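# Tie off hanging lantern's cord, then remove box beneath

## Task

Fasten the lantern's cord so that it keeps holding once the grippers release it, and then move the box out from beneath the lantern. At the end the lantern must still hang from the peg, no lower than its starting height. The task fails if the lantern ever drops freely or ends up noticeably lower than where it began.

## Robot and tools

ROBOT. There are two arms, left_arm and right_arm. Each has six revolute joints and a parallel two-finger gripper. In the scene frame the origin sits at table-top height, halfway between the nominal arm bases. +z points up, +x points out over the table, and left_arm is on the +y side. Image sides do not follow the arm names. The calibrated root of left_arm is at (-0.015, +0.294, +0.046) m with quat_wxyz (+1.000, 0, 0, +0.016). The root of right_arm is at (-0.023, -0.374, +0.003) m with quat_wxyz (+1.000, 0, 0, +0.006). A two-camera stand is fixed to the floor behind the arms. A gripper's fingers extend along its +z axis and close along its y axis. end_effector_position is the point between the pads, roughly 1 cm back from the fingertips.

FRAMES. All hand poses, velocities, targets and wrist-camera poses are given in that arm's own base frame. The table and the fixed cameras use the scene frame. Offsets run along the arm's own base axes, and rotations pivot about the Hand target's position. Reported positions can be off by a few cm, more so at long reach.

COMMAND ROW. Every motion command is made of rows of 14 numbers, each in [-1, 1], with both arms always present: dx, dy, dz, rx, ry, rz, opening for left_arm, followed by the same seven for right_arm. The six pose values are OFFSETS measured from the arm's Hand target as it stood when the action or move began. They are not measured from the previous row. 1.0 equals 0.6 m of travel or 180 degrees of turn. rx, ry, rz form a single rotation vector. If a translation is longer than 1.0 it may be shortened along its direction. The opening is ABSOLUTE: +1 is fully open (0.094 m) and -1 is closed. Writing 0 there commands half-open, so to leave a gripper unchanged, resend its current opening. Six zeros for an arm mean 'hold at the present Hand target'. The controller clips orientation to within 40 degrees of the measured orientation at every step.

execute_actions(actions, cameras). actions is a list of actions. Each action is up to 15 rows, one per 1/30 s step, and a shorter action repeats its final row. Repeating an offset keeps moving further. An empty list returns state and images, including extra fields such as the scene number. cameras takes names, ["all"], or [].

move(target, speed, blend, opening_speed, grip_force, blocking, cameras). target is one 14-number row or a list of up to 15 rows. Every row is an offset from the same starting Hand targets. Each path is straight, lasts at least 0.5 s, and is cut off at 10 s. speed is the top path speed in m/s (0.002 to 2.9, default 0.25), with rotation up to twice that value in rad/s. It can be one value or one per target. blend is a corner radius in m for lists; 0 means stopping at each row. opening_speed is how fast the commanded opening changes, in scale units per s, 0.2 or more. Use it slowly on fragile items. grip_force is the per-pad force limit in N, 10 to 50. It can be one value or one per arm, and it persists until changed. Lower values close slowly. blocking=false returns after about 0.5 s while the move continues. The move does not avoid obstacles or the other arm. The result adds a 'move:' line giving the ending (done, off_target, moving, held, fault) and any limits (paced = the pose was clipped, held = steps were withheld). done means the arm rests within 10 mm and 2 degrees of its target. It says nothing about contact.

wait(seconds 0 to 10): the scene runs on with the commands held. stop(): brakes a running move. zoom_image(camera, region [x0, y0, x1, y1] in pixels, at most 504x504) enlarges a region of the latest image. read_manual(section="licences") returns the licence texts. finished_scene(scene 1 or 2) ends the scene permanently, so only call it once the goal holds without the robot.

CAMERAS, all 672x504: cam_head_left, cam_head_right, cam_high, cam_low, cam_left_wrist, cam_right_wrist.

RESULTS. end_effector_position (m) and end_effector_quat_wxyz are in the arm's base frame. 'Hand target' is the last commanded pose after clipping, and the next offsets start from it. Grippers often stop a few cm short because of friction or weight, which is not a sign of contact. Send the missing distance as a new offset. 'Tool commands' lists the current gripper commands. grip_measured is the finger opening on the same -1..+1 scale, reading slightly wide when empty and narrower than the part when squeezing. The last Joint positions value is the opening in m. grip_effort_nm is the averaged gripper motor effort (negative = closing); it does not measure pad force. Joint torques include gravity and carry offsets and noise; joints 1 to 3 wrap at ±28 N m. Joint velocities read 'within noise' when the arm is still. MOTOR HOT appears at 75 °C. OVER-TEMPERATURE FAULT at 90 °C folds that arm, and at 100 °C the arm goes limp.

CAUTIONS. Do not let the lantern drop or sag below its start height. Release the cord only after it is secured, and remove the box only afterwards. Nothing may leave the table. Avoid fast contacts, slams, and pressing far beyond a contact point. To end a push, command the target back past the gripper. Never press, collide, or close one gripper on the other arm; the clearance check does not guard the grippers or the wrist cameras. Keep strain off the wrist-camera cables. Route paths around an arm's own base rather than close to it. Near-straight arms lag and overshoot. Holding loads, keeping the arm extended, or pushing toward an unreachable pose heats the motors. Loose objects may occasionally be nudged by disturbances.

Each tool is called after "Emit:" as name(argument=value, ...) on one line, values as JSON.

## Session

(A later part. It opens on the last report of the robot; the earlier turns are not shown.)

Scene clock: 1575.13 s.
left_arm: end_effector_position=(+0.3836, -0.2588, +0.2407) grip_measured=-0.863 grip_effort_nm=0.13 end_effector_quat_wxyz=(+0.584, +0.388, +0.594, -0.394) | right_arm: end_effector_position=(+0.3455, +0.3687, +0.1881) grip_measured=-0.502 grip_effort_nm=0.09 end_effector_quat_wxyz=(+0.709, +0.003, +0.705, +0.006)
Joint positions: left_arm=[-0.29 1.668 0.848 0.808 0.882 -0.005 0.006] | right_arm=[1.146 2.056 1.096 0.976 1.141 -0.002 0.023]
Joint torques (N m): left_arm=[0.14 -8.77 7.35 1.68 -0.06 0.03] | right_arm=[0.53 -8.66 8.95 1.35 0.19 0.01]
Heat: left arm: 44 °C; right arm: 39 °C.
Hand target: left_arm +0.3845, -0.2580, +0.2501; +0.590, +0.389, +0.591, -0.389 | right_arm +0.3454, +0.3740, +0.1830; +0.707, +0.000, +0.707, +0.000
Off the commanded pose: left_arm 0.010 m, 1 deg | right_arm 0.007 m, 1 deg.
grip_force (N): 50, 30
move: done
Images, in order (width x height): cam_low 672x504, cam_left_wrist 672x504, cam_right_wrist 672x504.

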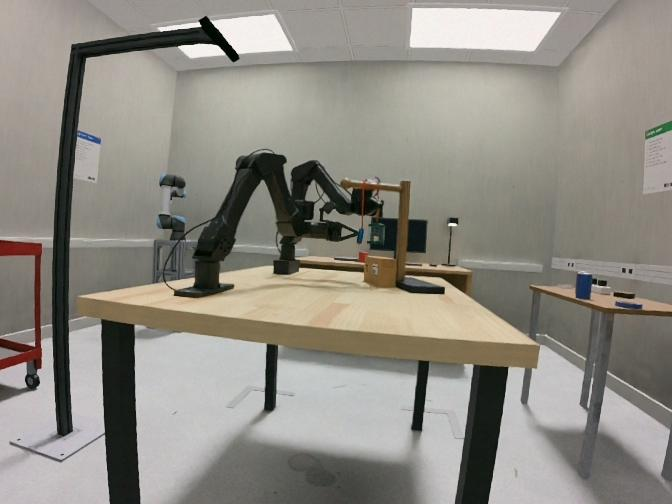

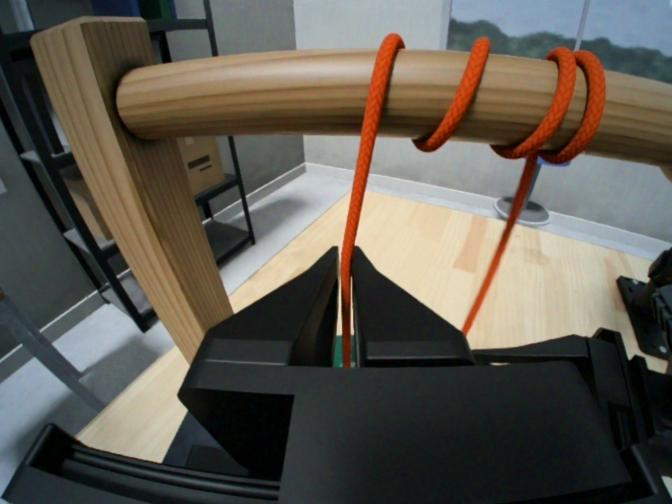

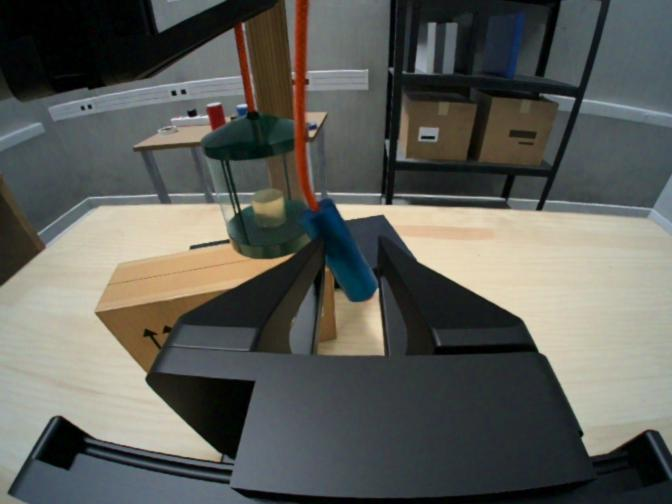

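Emit:
wait(seconds=1.0, cameras=["cam_low","cam_right_wrist","cam_high"])

Emit:
zoom_image(camera="cam_low", region=[330, 160, 450, 310])

Emit:
zoom_image(camera="cam_right_wrist", region=[180, 0, 500, 350])

Scene clock: 1584.33 s.
left_arm: end_effector_position=(+0.3836, -0.2588, +0.2407) grip_measured=-0.863 grip_effort_nm=0.13 end_effector_quat_wxyz=(+0.584, +0.388, +0.594, -0.394) | right_arm: end_effector_position=(+0.3455, +0.3686, +0.1880) grip_measured=-0.501 grip_effort_nm=0.08 end_effector_quat_wxyz=(+0.709, +0.003, +0.705, +0.006)
Joint positions: left_arm=[-0.29 1.668 0.848 0.808 0.882 -0.005 0.006] | right_arm=[1.146 2.056 1.096 0.976 1.141 -0.002 0.023]
Joint torques (N m): left_arm=[0.1 -8.84 7.32 1.68 -0.04 0.02] | right_arm=[0.53 -8.68 8.92 1.35 0.17 0]
Heat: left arm: 44 °C; right arm: 39 °C.
Hand target: left_arm +0.3845, -0.2580, +0.2501; +0.590, +0.389, +0.591, -0.389 | right_arm +0.3454, +0.3739, +0.1829; +0.707, +0.000, +0.707, +0.000
Tool commands: left_gripper/opening=-0.86 right_gripper/opening=-0.5
Off the commanded pose: left_arm 0.010 m, 1 deg | right_arm 0.007 m, 1 deg.
grip_force (N): 50, 30
wait: 1.00 s; at rest from the start
Images, in order (width x height): cam_high 672x504, cam_low 672x504, cam_right_wrist 672x504.

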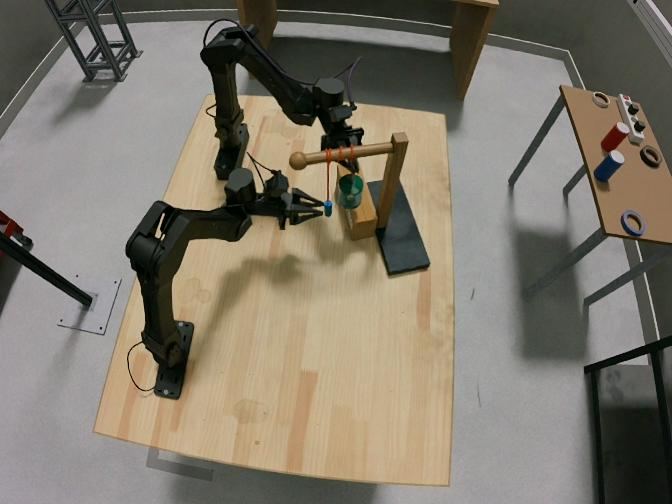

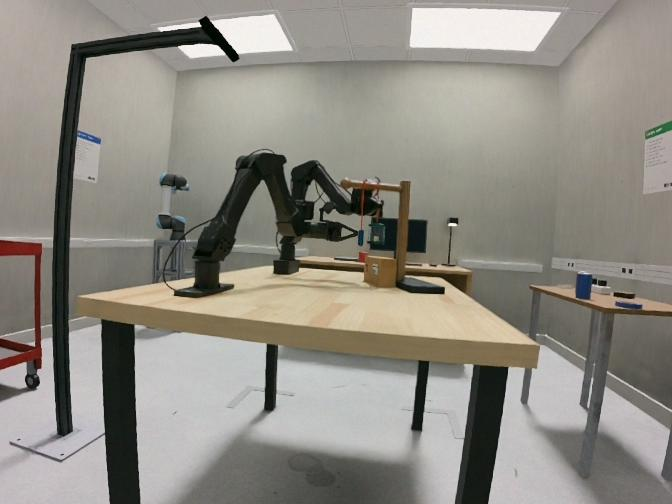

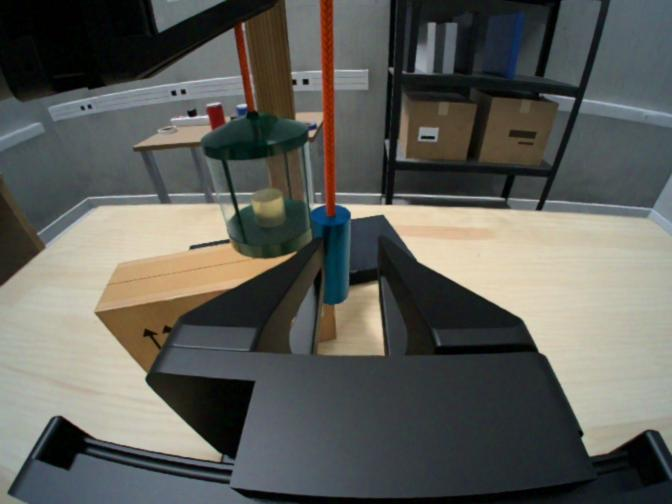

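Scaled by 3.360 from the camera's 672x504 image, which has a finer 960x720 frame.

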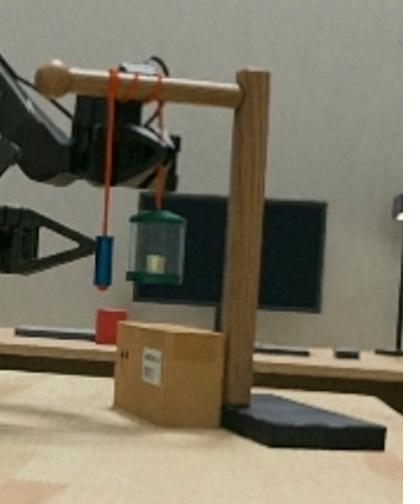

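Scaled by 1.440 from the camera's 672x504 image, which has a finer 960x720 frame.

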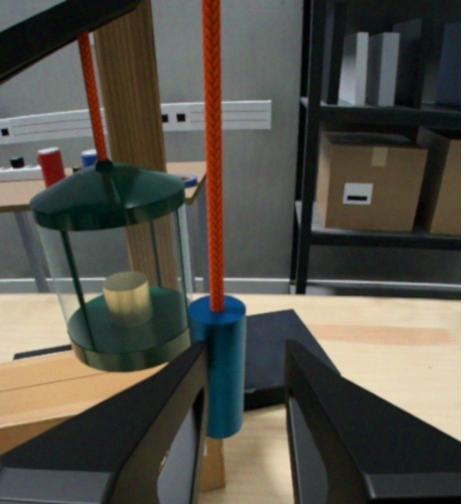

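Emit:
move(target=[[0,0,0,0,0,0,-0.86,0,0,0,0,0,0,-0.25],[0,0,0,0,0,0,-0.86,-0.2,0,0,0,0,0,-0.25]], opening_speed=0.3, speed=0.12, cameras=["cam_low","cam_right_wrist","cam_high"])

Emit:
zoom_image(camera="cam_low", region=[330, 160, 450, 310])

Scene clock: 1612.73 s.
left_arm: end_effector_position=(+0.3836, -0.2588, +0.2407) grip_measured=-0.863 grip_effort_nm=0.13 end_effector_quat_wxyz=(+0.584, +0.388, +0.594, -0.394) | right_arm: end_effector_position=(+0.2254, +0.3803, +0.1716) grip_measured=-0.251 grip_effort_nm=0.08 end_effector_quat_wxyz=(+0.705, -0.017, +0.709, -0.008)
Joint positions: left_arm=[-0.29 1.668 0.848 0.808 0.882 -0.005 0.006] | right_arm=[1.449 2.02 0.98 1 1.437 0.004 0.035]
Joint torques (N m): left_arm=[0.16 -8.83 7.32 1.68 -0.07 0.02] | right_arm=[-0.14 -13.12 5.14 1.38 0.2 0.02]
Heat: left arm: 44 °C; right arm: 39 °C.
Hand target: left_arm +0.3845, -0.2580, +0.2501; +0.590, +0.389, +0.591, -0.389 | right_arm +0.2254, +0.3739, +0.1829; +0.707, +0.000, +0.707, +0.000
Off the commanded pose: left_arm 0.010 m, 1 deg | right_arm 0.013 m, 2 deg.
grip_force (N): 50, 30
move: off_target (right_arm)
Images, in order (width x height): cam_high 672x504, cam_low 672x504, cam_right_wrist 672x504.

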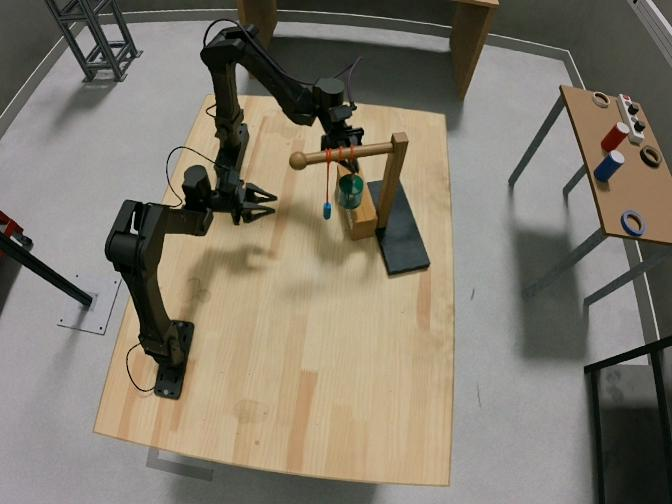

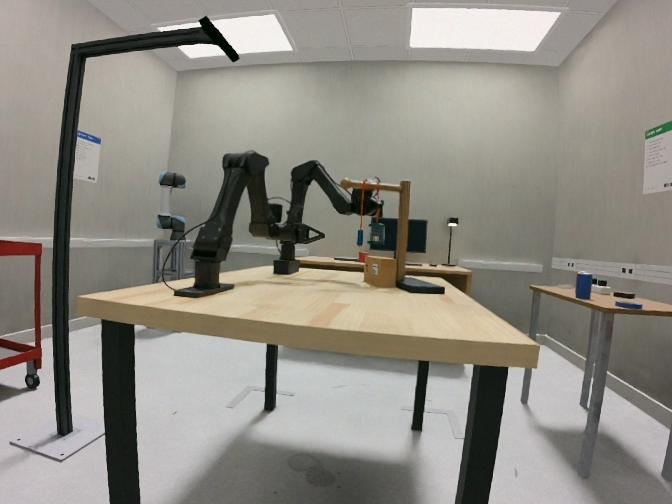

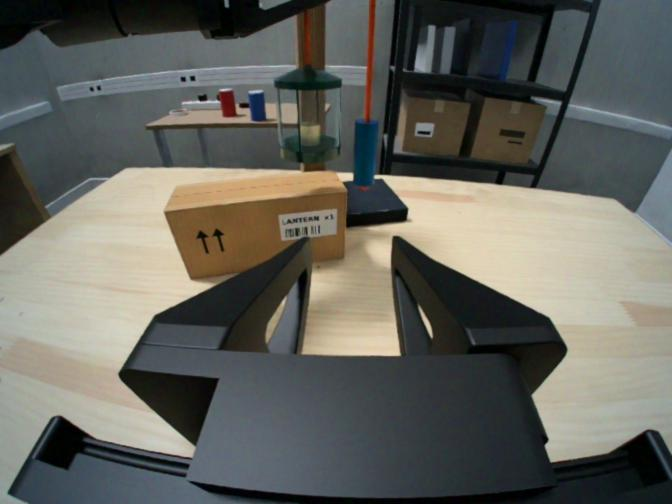

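Scaled by 3.360 from the camera's 672x504 image, which has a finer 960x720 frame.

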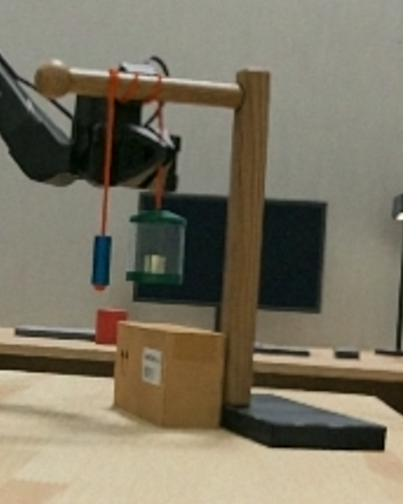

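Emit:
move(target=[0,0,0,0,0,0,-0.4,0,0,0,0,0,0,-0.25], opening_speed=0.2, cameras=["cam_low","cam_left_wrist","cam_right_wrist","cam_head_left"])

Emit:
zoom_image(camera="cam_low", region=[330, 160, 450, 310])

Scene clock: 1640.63 s.
left_arm: end_effector_position=(+0.3836, -0.2588, +0.2406) grip_measured=-0.402 grip_effort_nm=0.14 end_effector_quat_wxyz=(+0.584, +0.388, +0.594, -0.394) | right_arm: end_effector_position=(+0.2254, +0.3802, +0.1716) grip_measured=-0.251 grip_effort_nm=0.09 end_effector_quat_wxyz=(+0.705, -0.017, +0.709, -0.008)
Joint positions: left_arm=[-0.29 1.668 0.848 0.807 0.882 -0.005 0.028] | right_arm=[1.449 2.02 0.98 1.001 1.438 0.004 0.035]
Joint torques (N m): left_arm=[0.13 -8.84 7.38 1.69 -0.05 0.03] | right_arm=[-0.13 -13.15 5.22 1.39 0.22 0.04]
Heat: left arm: 44 °C; right arm: 35 °C.
Hand target: left_arm +0.3845, -0.2580, +0.2501; +0.590, +0.389, +0.591, -0.389 | right_arm +0.2256, +0.3741, +0.1826; +0.707, +0.000, +0.707, +0.000
Off the commanded pose: left_arm 0.010 m, 1 deg | right_arm 0.013 m, 2 deg.
grip_force (N): 50, 30
move: off_target (right_arm)
Images, in order (width x height): cam_head_left 672x504, cam_low 672x504, cam_left_wrist 672x504, cam_right_wrist 672x504.

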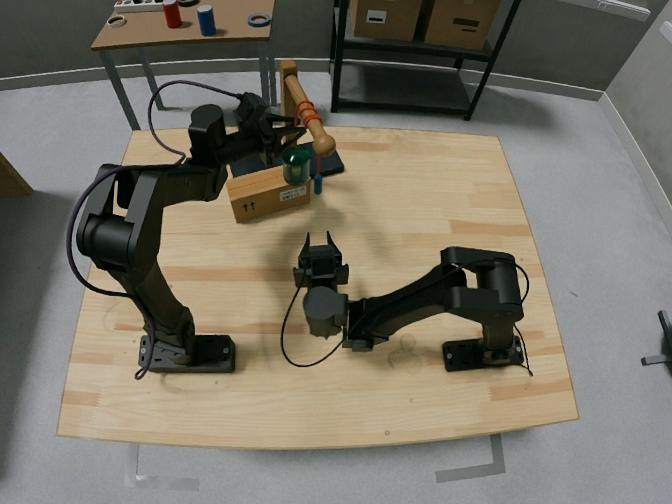

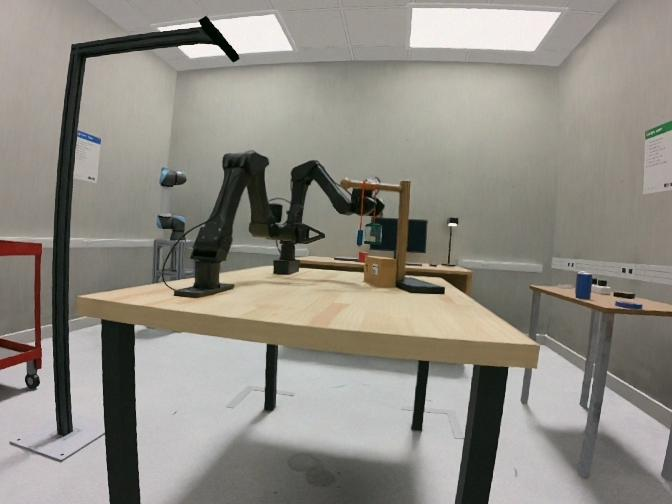

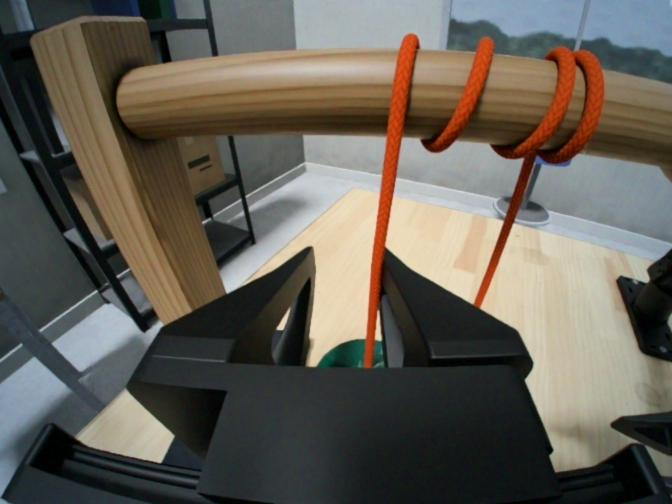

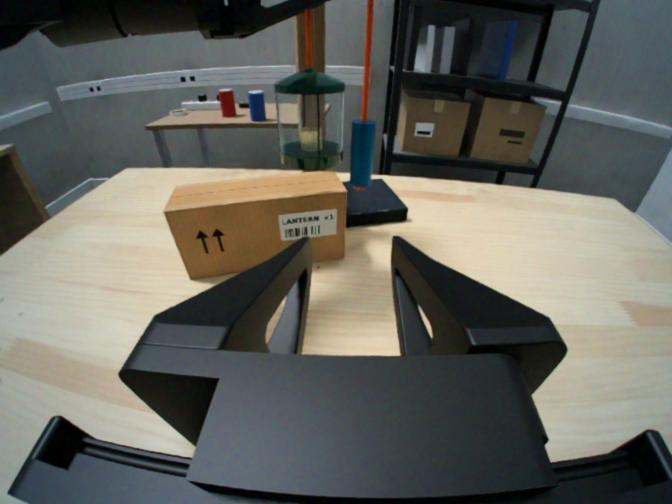

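Scaled by 3.360 from the camera's 672x504 image, which has a finer 960x720 frame.

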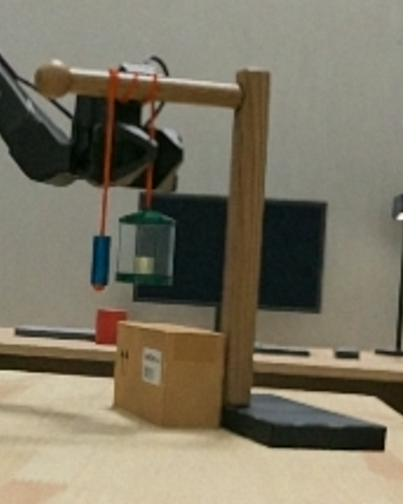

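Emit:
move(target=[[0,0,0,0,0,0,0.0,0,0,0,0,0,0,-0.25],[-0.0965,0.2306,0,0,0,0,0.0,0,0,0,0,0,0,-0.25]], opening_speed=0.3, speed=0.12, cameras=["cam_low","cam_left_wrist","cam_right_wrist","cam_head_left","cam_head_right","cam_high"])

Emit:
zoom_image(camera="cam_low", region=[330, 160, 450, 310])

Scene clock: 1666.53 s.
left_arm: end_effector_position=(+0.3336, -0.1192, +0.2499) grip_measured=-0.002 grip_effort_nm=0.14 end_effector_quat_wxyz=(+0.594, +0.390, +0.588, -0.385) | right_arm: end_effector_position=(+0.2254, +0.3802, +0.1716) grip_measured=-0.251 grip_effort_nm=0.08 end_effector_quat_wxyz=(+0.705, -0.017, +0.709, -0.008)
Joint positions: left_arm=[0.171 1.42 0.631 0.805 1.332 -0.005 0.047] | right_arm=[1.449 2.02 0.98 1.001 1.438 0.004 0.035]
Joint torques (N m): left_arm=[0.36 -7.23 4.79 1.29 0.07 -0.05] | right_arm=[-0.24 -13.16 5.2 1.39 0.21 0.03]
Heat: left arm: 43 °C; right arm: 36 °C.
Hand target: left_arm +0.3266, -0.1196, +0.2502; +0.590, +0.389, +0.591, -0.389 | right_arm +0.2256, +0.3741, +0.1826; +0.707, +0.000, +0.707, +0.000
Off the commanded pose: left_arm 0.007 m, 1 deg | right_arm 0.013 m, 2 deg.
grip_force (N): 50, 30
move: off_target (right_arm)

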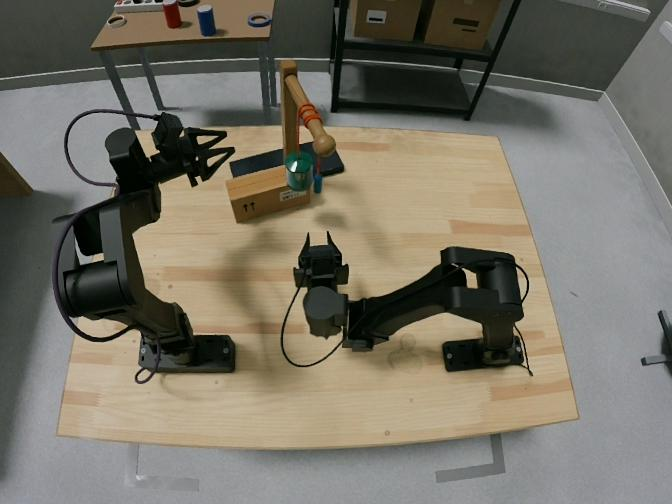

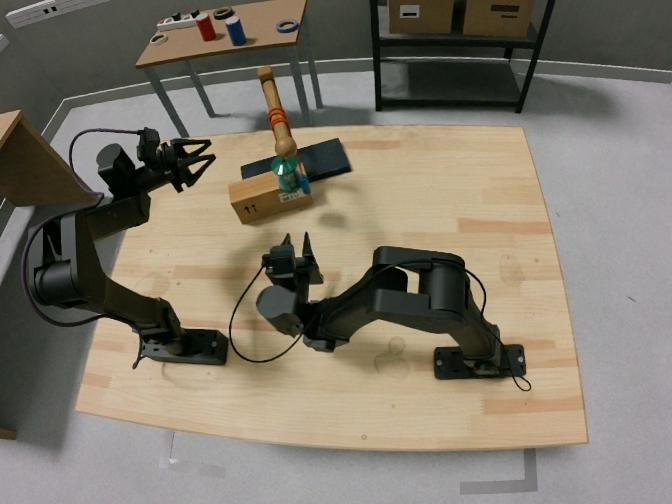

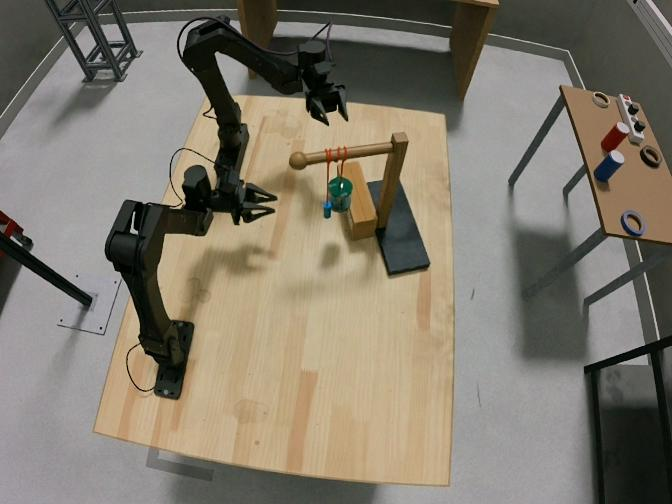

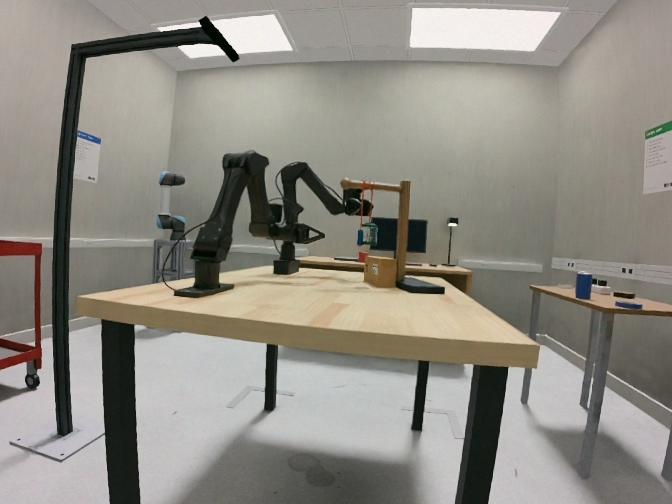

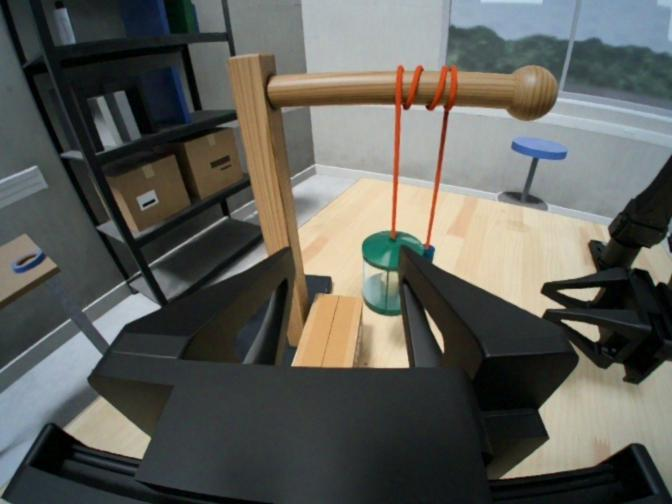

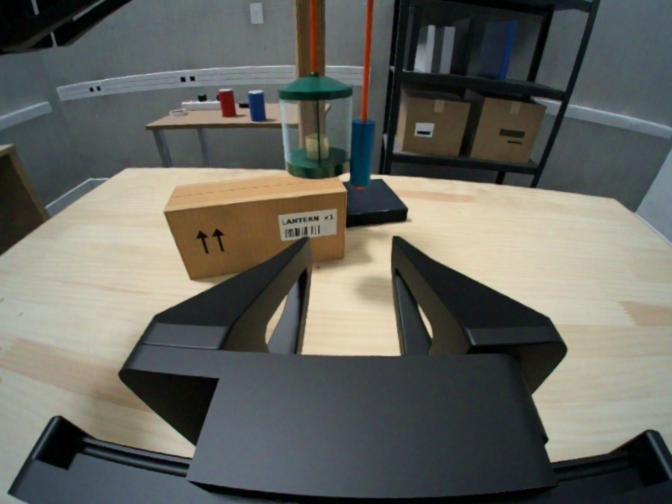

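Scaled by 3.360 from the camera's 672x504 image, which has a finer 960x720 frame.

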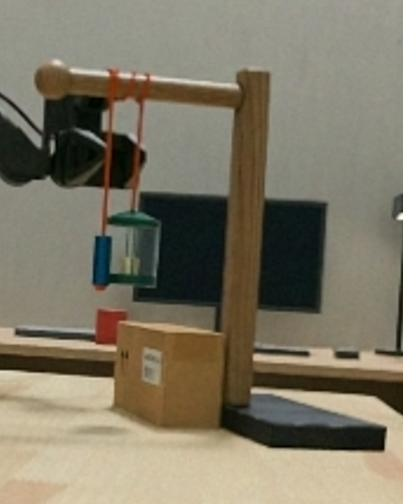

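Emit:
wait(seconds=1.0, cameras=["cam_low","cam_left_wrist","cam_right_wrist"])

Emit:
zoom_image(camera="cam_low", region=[330, 160, 450, 310])

Emit:
zoom_image(camera="cam_left_wrist", region=[340, 40, 560, 340])

Scene clock: 1685.77 s.
left_arm: end_effector_position=(+0.3335, -0.1192, +0.2499) grip_measured=-0.002 grip_effort_nm=0.13 end_effector_quat_wxyz=(+0.594, +0.390, +0.588, -0.386) | right_arm: end_effector_position=(+0.2254, +0.3802, +0.1716) grip_measured=-0.251 grip_effort_nm=0.09 end_effector_quat_wxyz=(+0.705, -0.017, +0.709, -0.008)
Joint positions: left_arm=[0.171 1.42 0.631 0.805 1.333 -0.005 0.047] | right_arm=[1.449 2.02 0.98 1.001 1.438 0.004 0.035]
Joint torques (N m): left_arm=[0.39 -7.19 4.77 1.29 0.09 -0.04] | right_arm=[-0.21 -13.03 5.22 1.4 0.21 0.04]
Heat: left arm: 43 °C; right arm: 37 °C.
Hand target: left_arm +0.3266, -0.1196, +0.2502; +0.590, +0.389, +0.591, -0.389 | right_arm +0.2256, +0.3741, +0.1826; +0.707, +0.000, +0.707, +0.000
Tool commands: left_gripper/opening=+0.0 right_gripper/opening=-0.25
Off the commanded pose: left_arm 0.007 m, 1 deg | right_arm 0.013 m, 2 deg.
grip_force (N): 50, 30
wait: 1.00 s; at rest from the start
Images, in order (width x height): cam_low 672x504, cam_left_wrist 672x504, cam_right_wrist 672x504.

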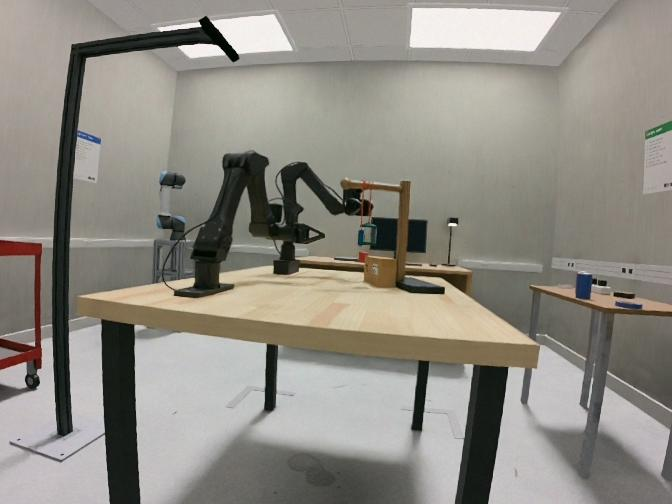

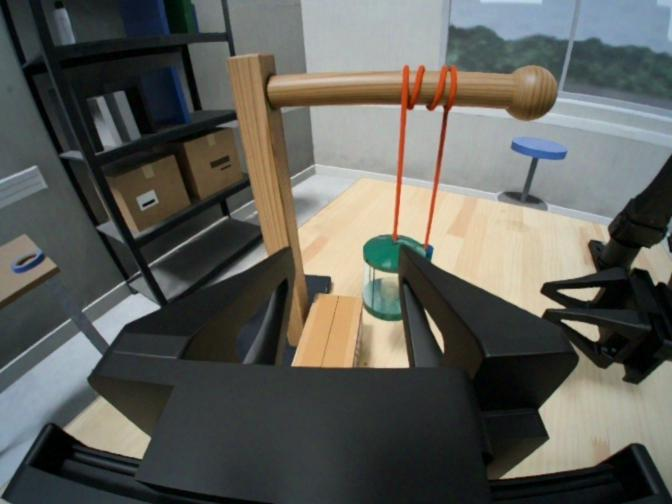

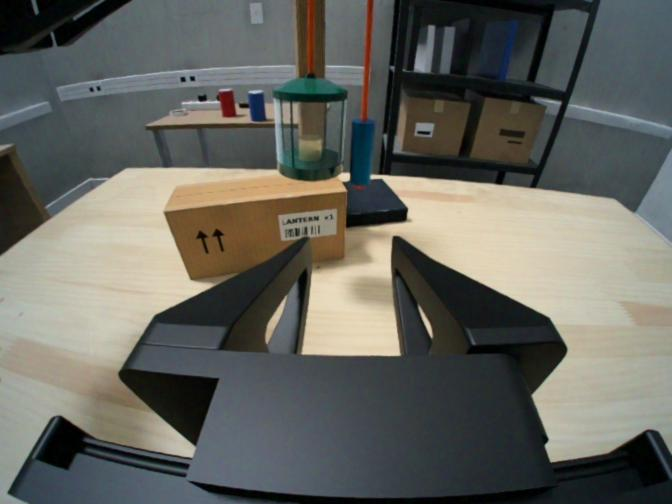

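Scaled by 3.360 from the camera's 672x504 image, which has a finer 960x720 frame.

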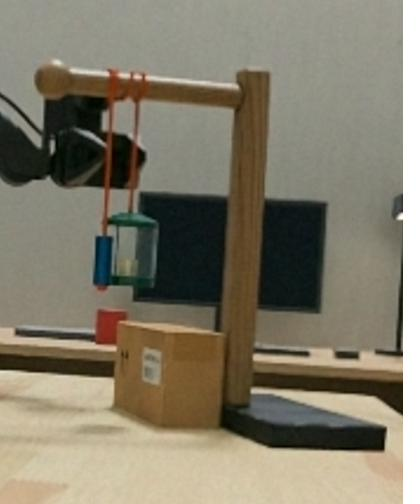

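Scaled by 1.680 from the camera's 672x504 image, which has a finer 960x720 frame.

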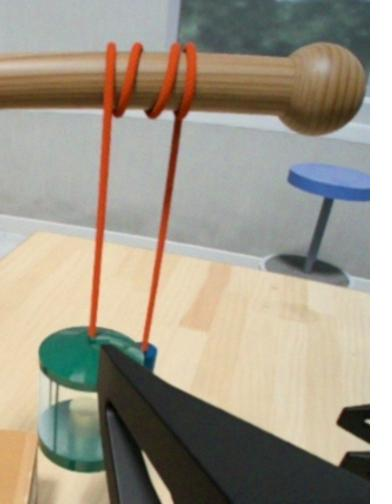

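Emit:
zoom_image(camera="cam_right_wrist", region=[150, 140, 370, 300])

Emit:
zoom_image(camera="cam_left_wrist", region=[230, 220, 430, 380])

Scaled by 2.291 from the camera's 672x504 image, which has a finer 960x720 frame.

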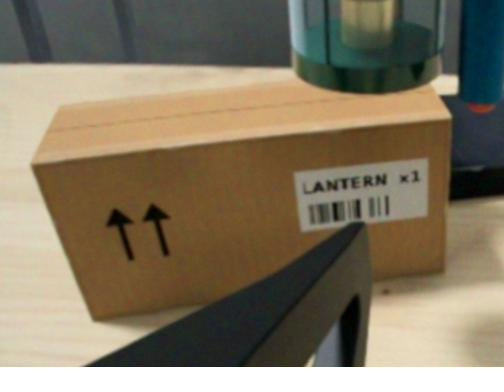

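Scaled by 2.520 from the camera's 672x504 image, which has a finer 960x720 frame.

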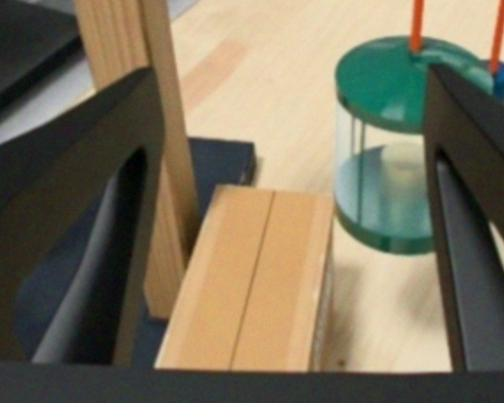

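Emit:
move(target=[0.0673,0.0627,-0.317,0,0,-0.0292,0.8,0,0,0,0,0,0,-0.25], speed=0.2, cameras=["cam_low","cam_left_wrist","cam_right_wrist","cam_high"])

Emit:
zoom_image(camera="cam_low", region=[330, 160, 450, 310])

Scene clock: 1711.17 s.
left_arm: end_effector_position=(+0.3662, -0.0832, +0.0649) grip_measured=+0.797 grip_effort_nm=0.14 end_effector_quat_wxyz=(+0.569, +0.418, +0.577, -0.411) | right_arm: end_effector_position=(+0.2254, +0.3802, +0.1716) grip_measured=-0.251 grip_effort_nm=0.08 end_effector_quat_wxyz=(+0.705, -0.017, +0.709, -0.008)
Joint positions: left_arm=[0.274 2.206 0.715 1.147 1.524 0.347 0.084] | right_arm=[1.449 2.02 0.98 1.001 1.438 0.004 0.035]
Joint torques (N m): left_arm=[0.36 -6.67 4.21 1.61 0.35 -0.05] | right_arm=[-0.16 -12.97 5.16 1.39 0.19 0.06]
Heat: left arm: 43 °C; right arm: 38 °C.
Hand target: left_arm +0.3669, -0.0820, +0.0599; +0.572, +0.416, +0.572, -0.416 | right_arm +0.2256, +0.3741, +0.1826; +0.707, +0.000, +0.707, +0.000
Off the commanded pose: left_arm 0.005 m, 1 deg | right_arm 0.013 m, 2 deg.
grip_force (N): 50, 30
move: off_target (right_arm)
Images, in order (width x height): cam_high 672x504, cam_low 672x504, cam_left_wrist 672x504, cam_right_wrist 672x504.

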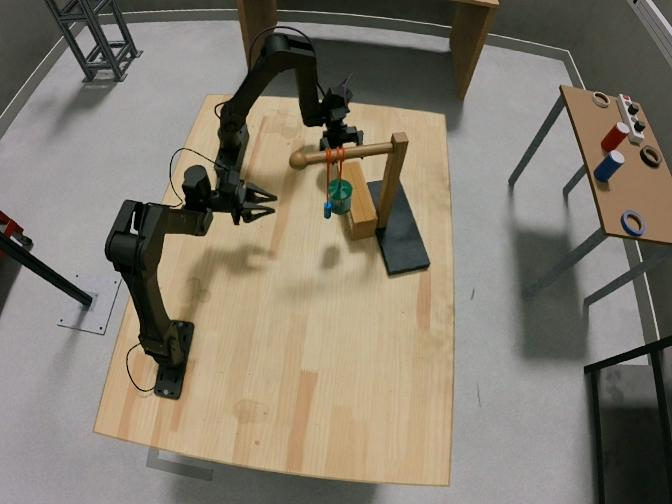

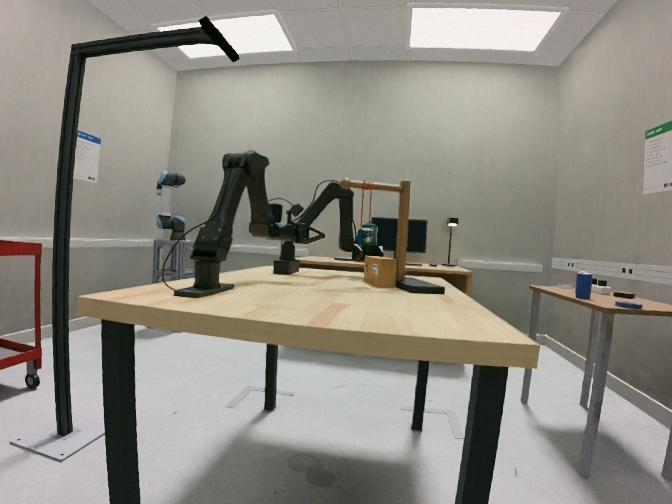

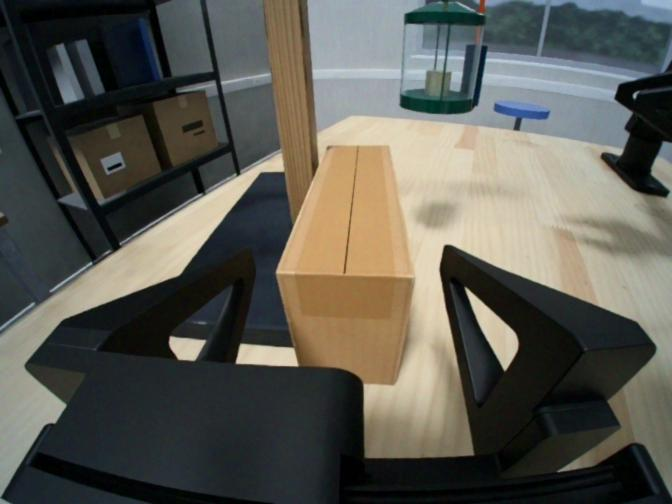

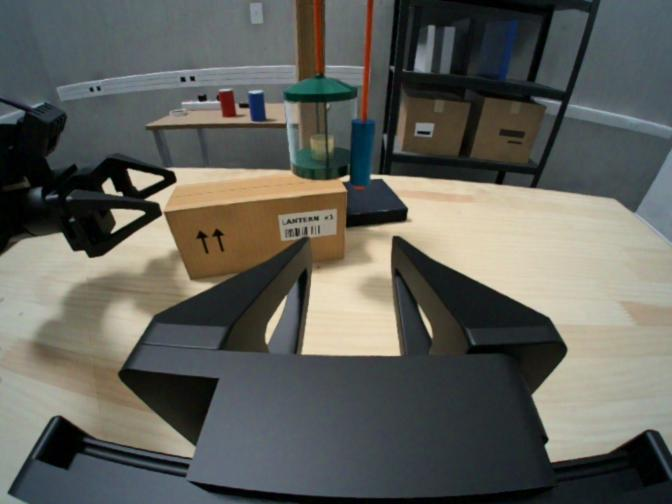

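Scaled by 3.360 from the camera's 672x504 image, which has a finer 960x720 frame.

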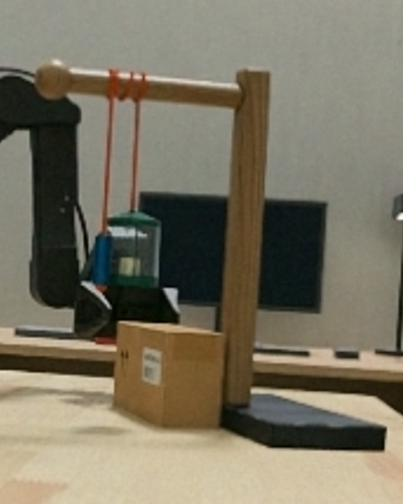

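Emit:
move(target=[[-0.0027,0.008,-0.0717,0,0,0,1.0,0,0,0,0,0,0,-0.25],[0.0373,-0.0975,-0.0717,0,0,0,1.0,0,0,0,0,0,0,-0.25]], speed=[0.12,0.08], cameras=["cam_low","cam_left_wrist","cam_right_wrist"])

Emit:
zoom_image(camera="cam_low", region=[330, 160, 450, 310])

Scene clock: 1737.57 s.
left_arm: end_effector_position=(+0.3857, -0.1410, +0.0160) grip_measured=+0.998 grip_effort_nm=0.14 end_effector_quat_wxyz=(+0.542, +0.406, +0.595, -0.432) | right_arm: end_effector_position=(+0.2254, +0.3802, +0.1716) grip_measured=-0.251 grip_effort_nm=0.08 end_effector_quat_wxyz=(+0.705, -0.017, +0.709, -0.008)
Joint positions: left_arm=[0.091 2.46 0.808 1.467 1.359 0.106 0.094] | right_arm=[1.449 2.02 0.98 1.001 1.438 0.004 0.035]
Joint torques (N m): left_arm=[0.03 -7.45 3.37 2.7 0.07 -0.04] | right_arm=[-0.13 -13.04 5.18 1.39 0.21 0.02]
Heat: left arm: 41 °C; right arm: 39 °C.
Hand target: left_arm +0.3892, -0.1406, +0.0169; +0.572, +0.416, +0.572, -0.416 | right_arm +0.2256, +0.3741, +0.1826; +0.707, +0.000, +0.707, +0.000
Off the commanded pose: left_arm 0.004 m, 5 deg | right_arm 0.013 m, 2 deg.
joint sent to its limit (left arm) — joint 4 (wrist pitch), upper limit. The joint targets still meet the commanded pose.
grip_force (N): 50, 30
move: off_target (left_arm, right_arm)
Images, in order (width x height): cam_low 672x504, cam_left_wrist 672x504, cam_right_wrist 672x504.

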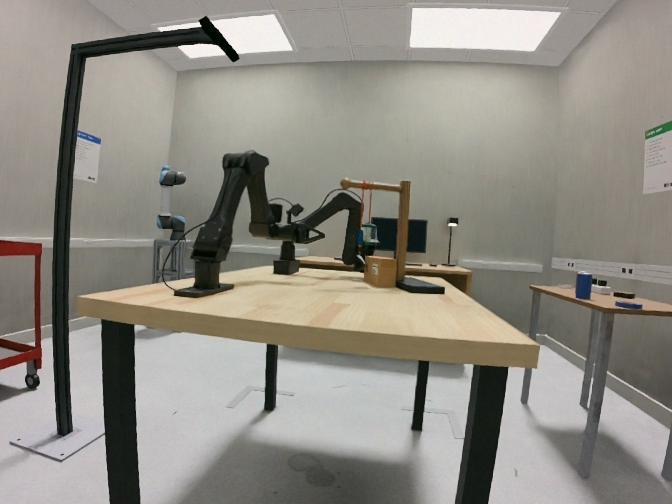

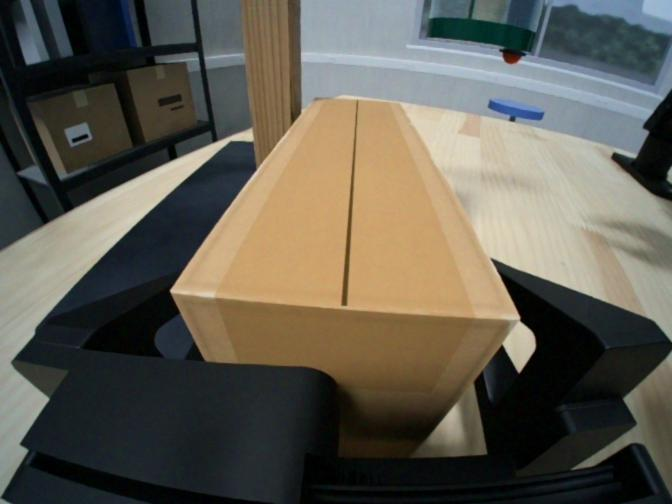

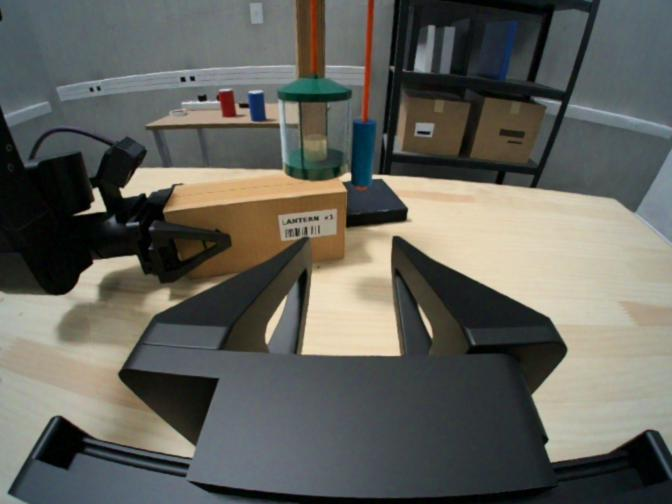

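Scaled by 3.360 from the camera's 672x504 image, which has a finer 960x720 frame.

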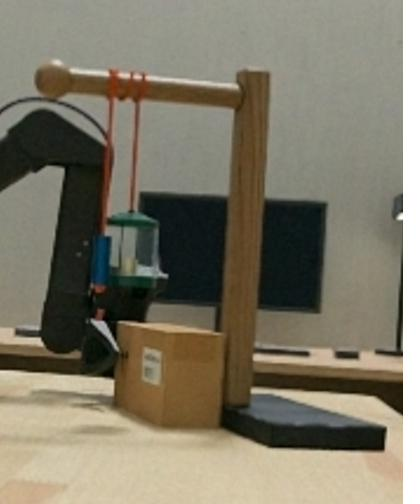

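Emit:
move(target=[0,0,0,0,0,0,0.12,0,0,0,0,0,0,-0.25], opening_speed=0.4, grip_force=[20, 30], cameras=["cam_low","cam_left_wrist","cam_right_wrist"])

Emit:
zoom_image(camera="cam_low", region=[330, 160, 450, 310])

Scene clock: 1761.70 s.
left_arm: end_effector_position=(+0.3858, -0.1410, +0.0160) grip_measured=+0.381 grip_effort_nm=-0.43 end_effector_quat_wxyz=(+0.542, +0.406, +0.595, -0.432) | right_arm: end_effector_position=(+0.2254, +0.3802, +0.1716) grip_measured=-0.251 grip_effort_nm=0.08 end_effector_quat_wxyz=(+0.705, -0.017, +0.709, -0.008)
Joint positions: left_arm=[0.091 2.46 0.808 1.467 1.359 0.105 0.065] | right_arm=[1.449 2.02 0.98 1.001 1.438 0.004 0.035]
Joint torques (N m): left_arm=[-0.02 -7.45 3.45 2.7 0.06 -0.04] | right_arm=[-0.16 -12.97 5.18 1.41 0.2 0.03]
Heat: left arm: 41 °C; right arm: 39 °C.
Hand target: left_arm +0.3892, -0.1406, +0.0168; +0.572, +0.416, +0.572, -0.416 | right_arm +0.2256, +0.3741, +0.1826; +0.707, +0.000, +0.707, +0.000
Off the commanded pose: left_arm 0.004 m, 5 deg | right_arm 0.013 m, 2 deg.
joint sent to its limit (left arm) — joint 4 (wrist pitch), upper limit. The joint targets still meet the commanded pose.
grip_force (N): 20, 30
move: off_target (left_arm, right_arm)
Images, in order (width x height): cam_low 672x504, cam_left_wrist 672x504, cam_right_wrist 672x504.

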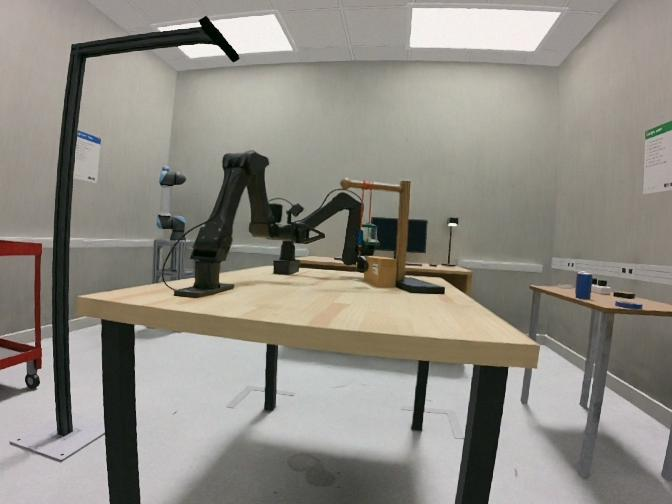

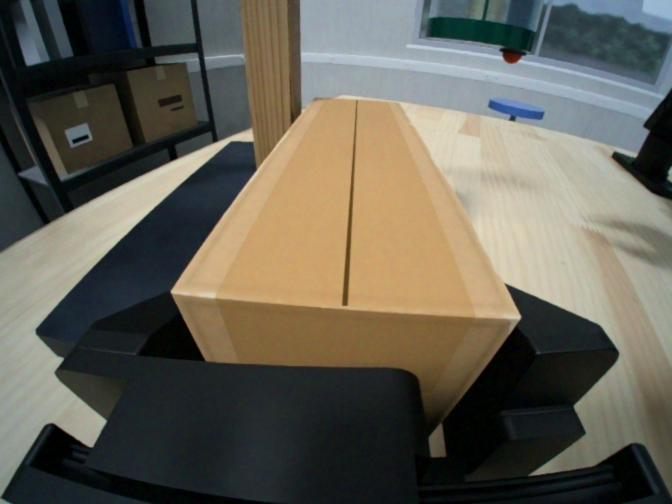

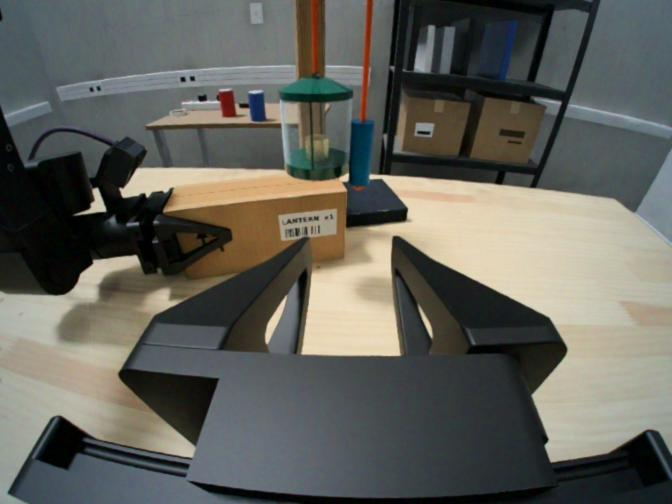

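Scaled by 3.360 from the camera's 672x504 image, which has a finer 960x720 frame.

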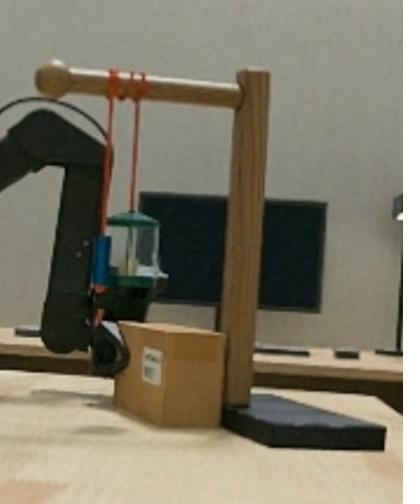

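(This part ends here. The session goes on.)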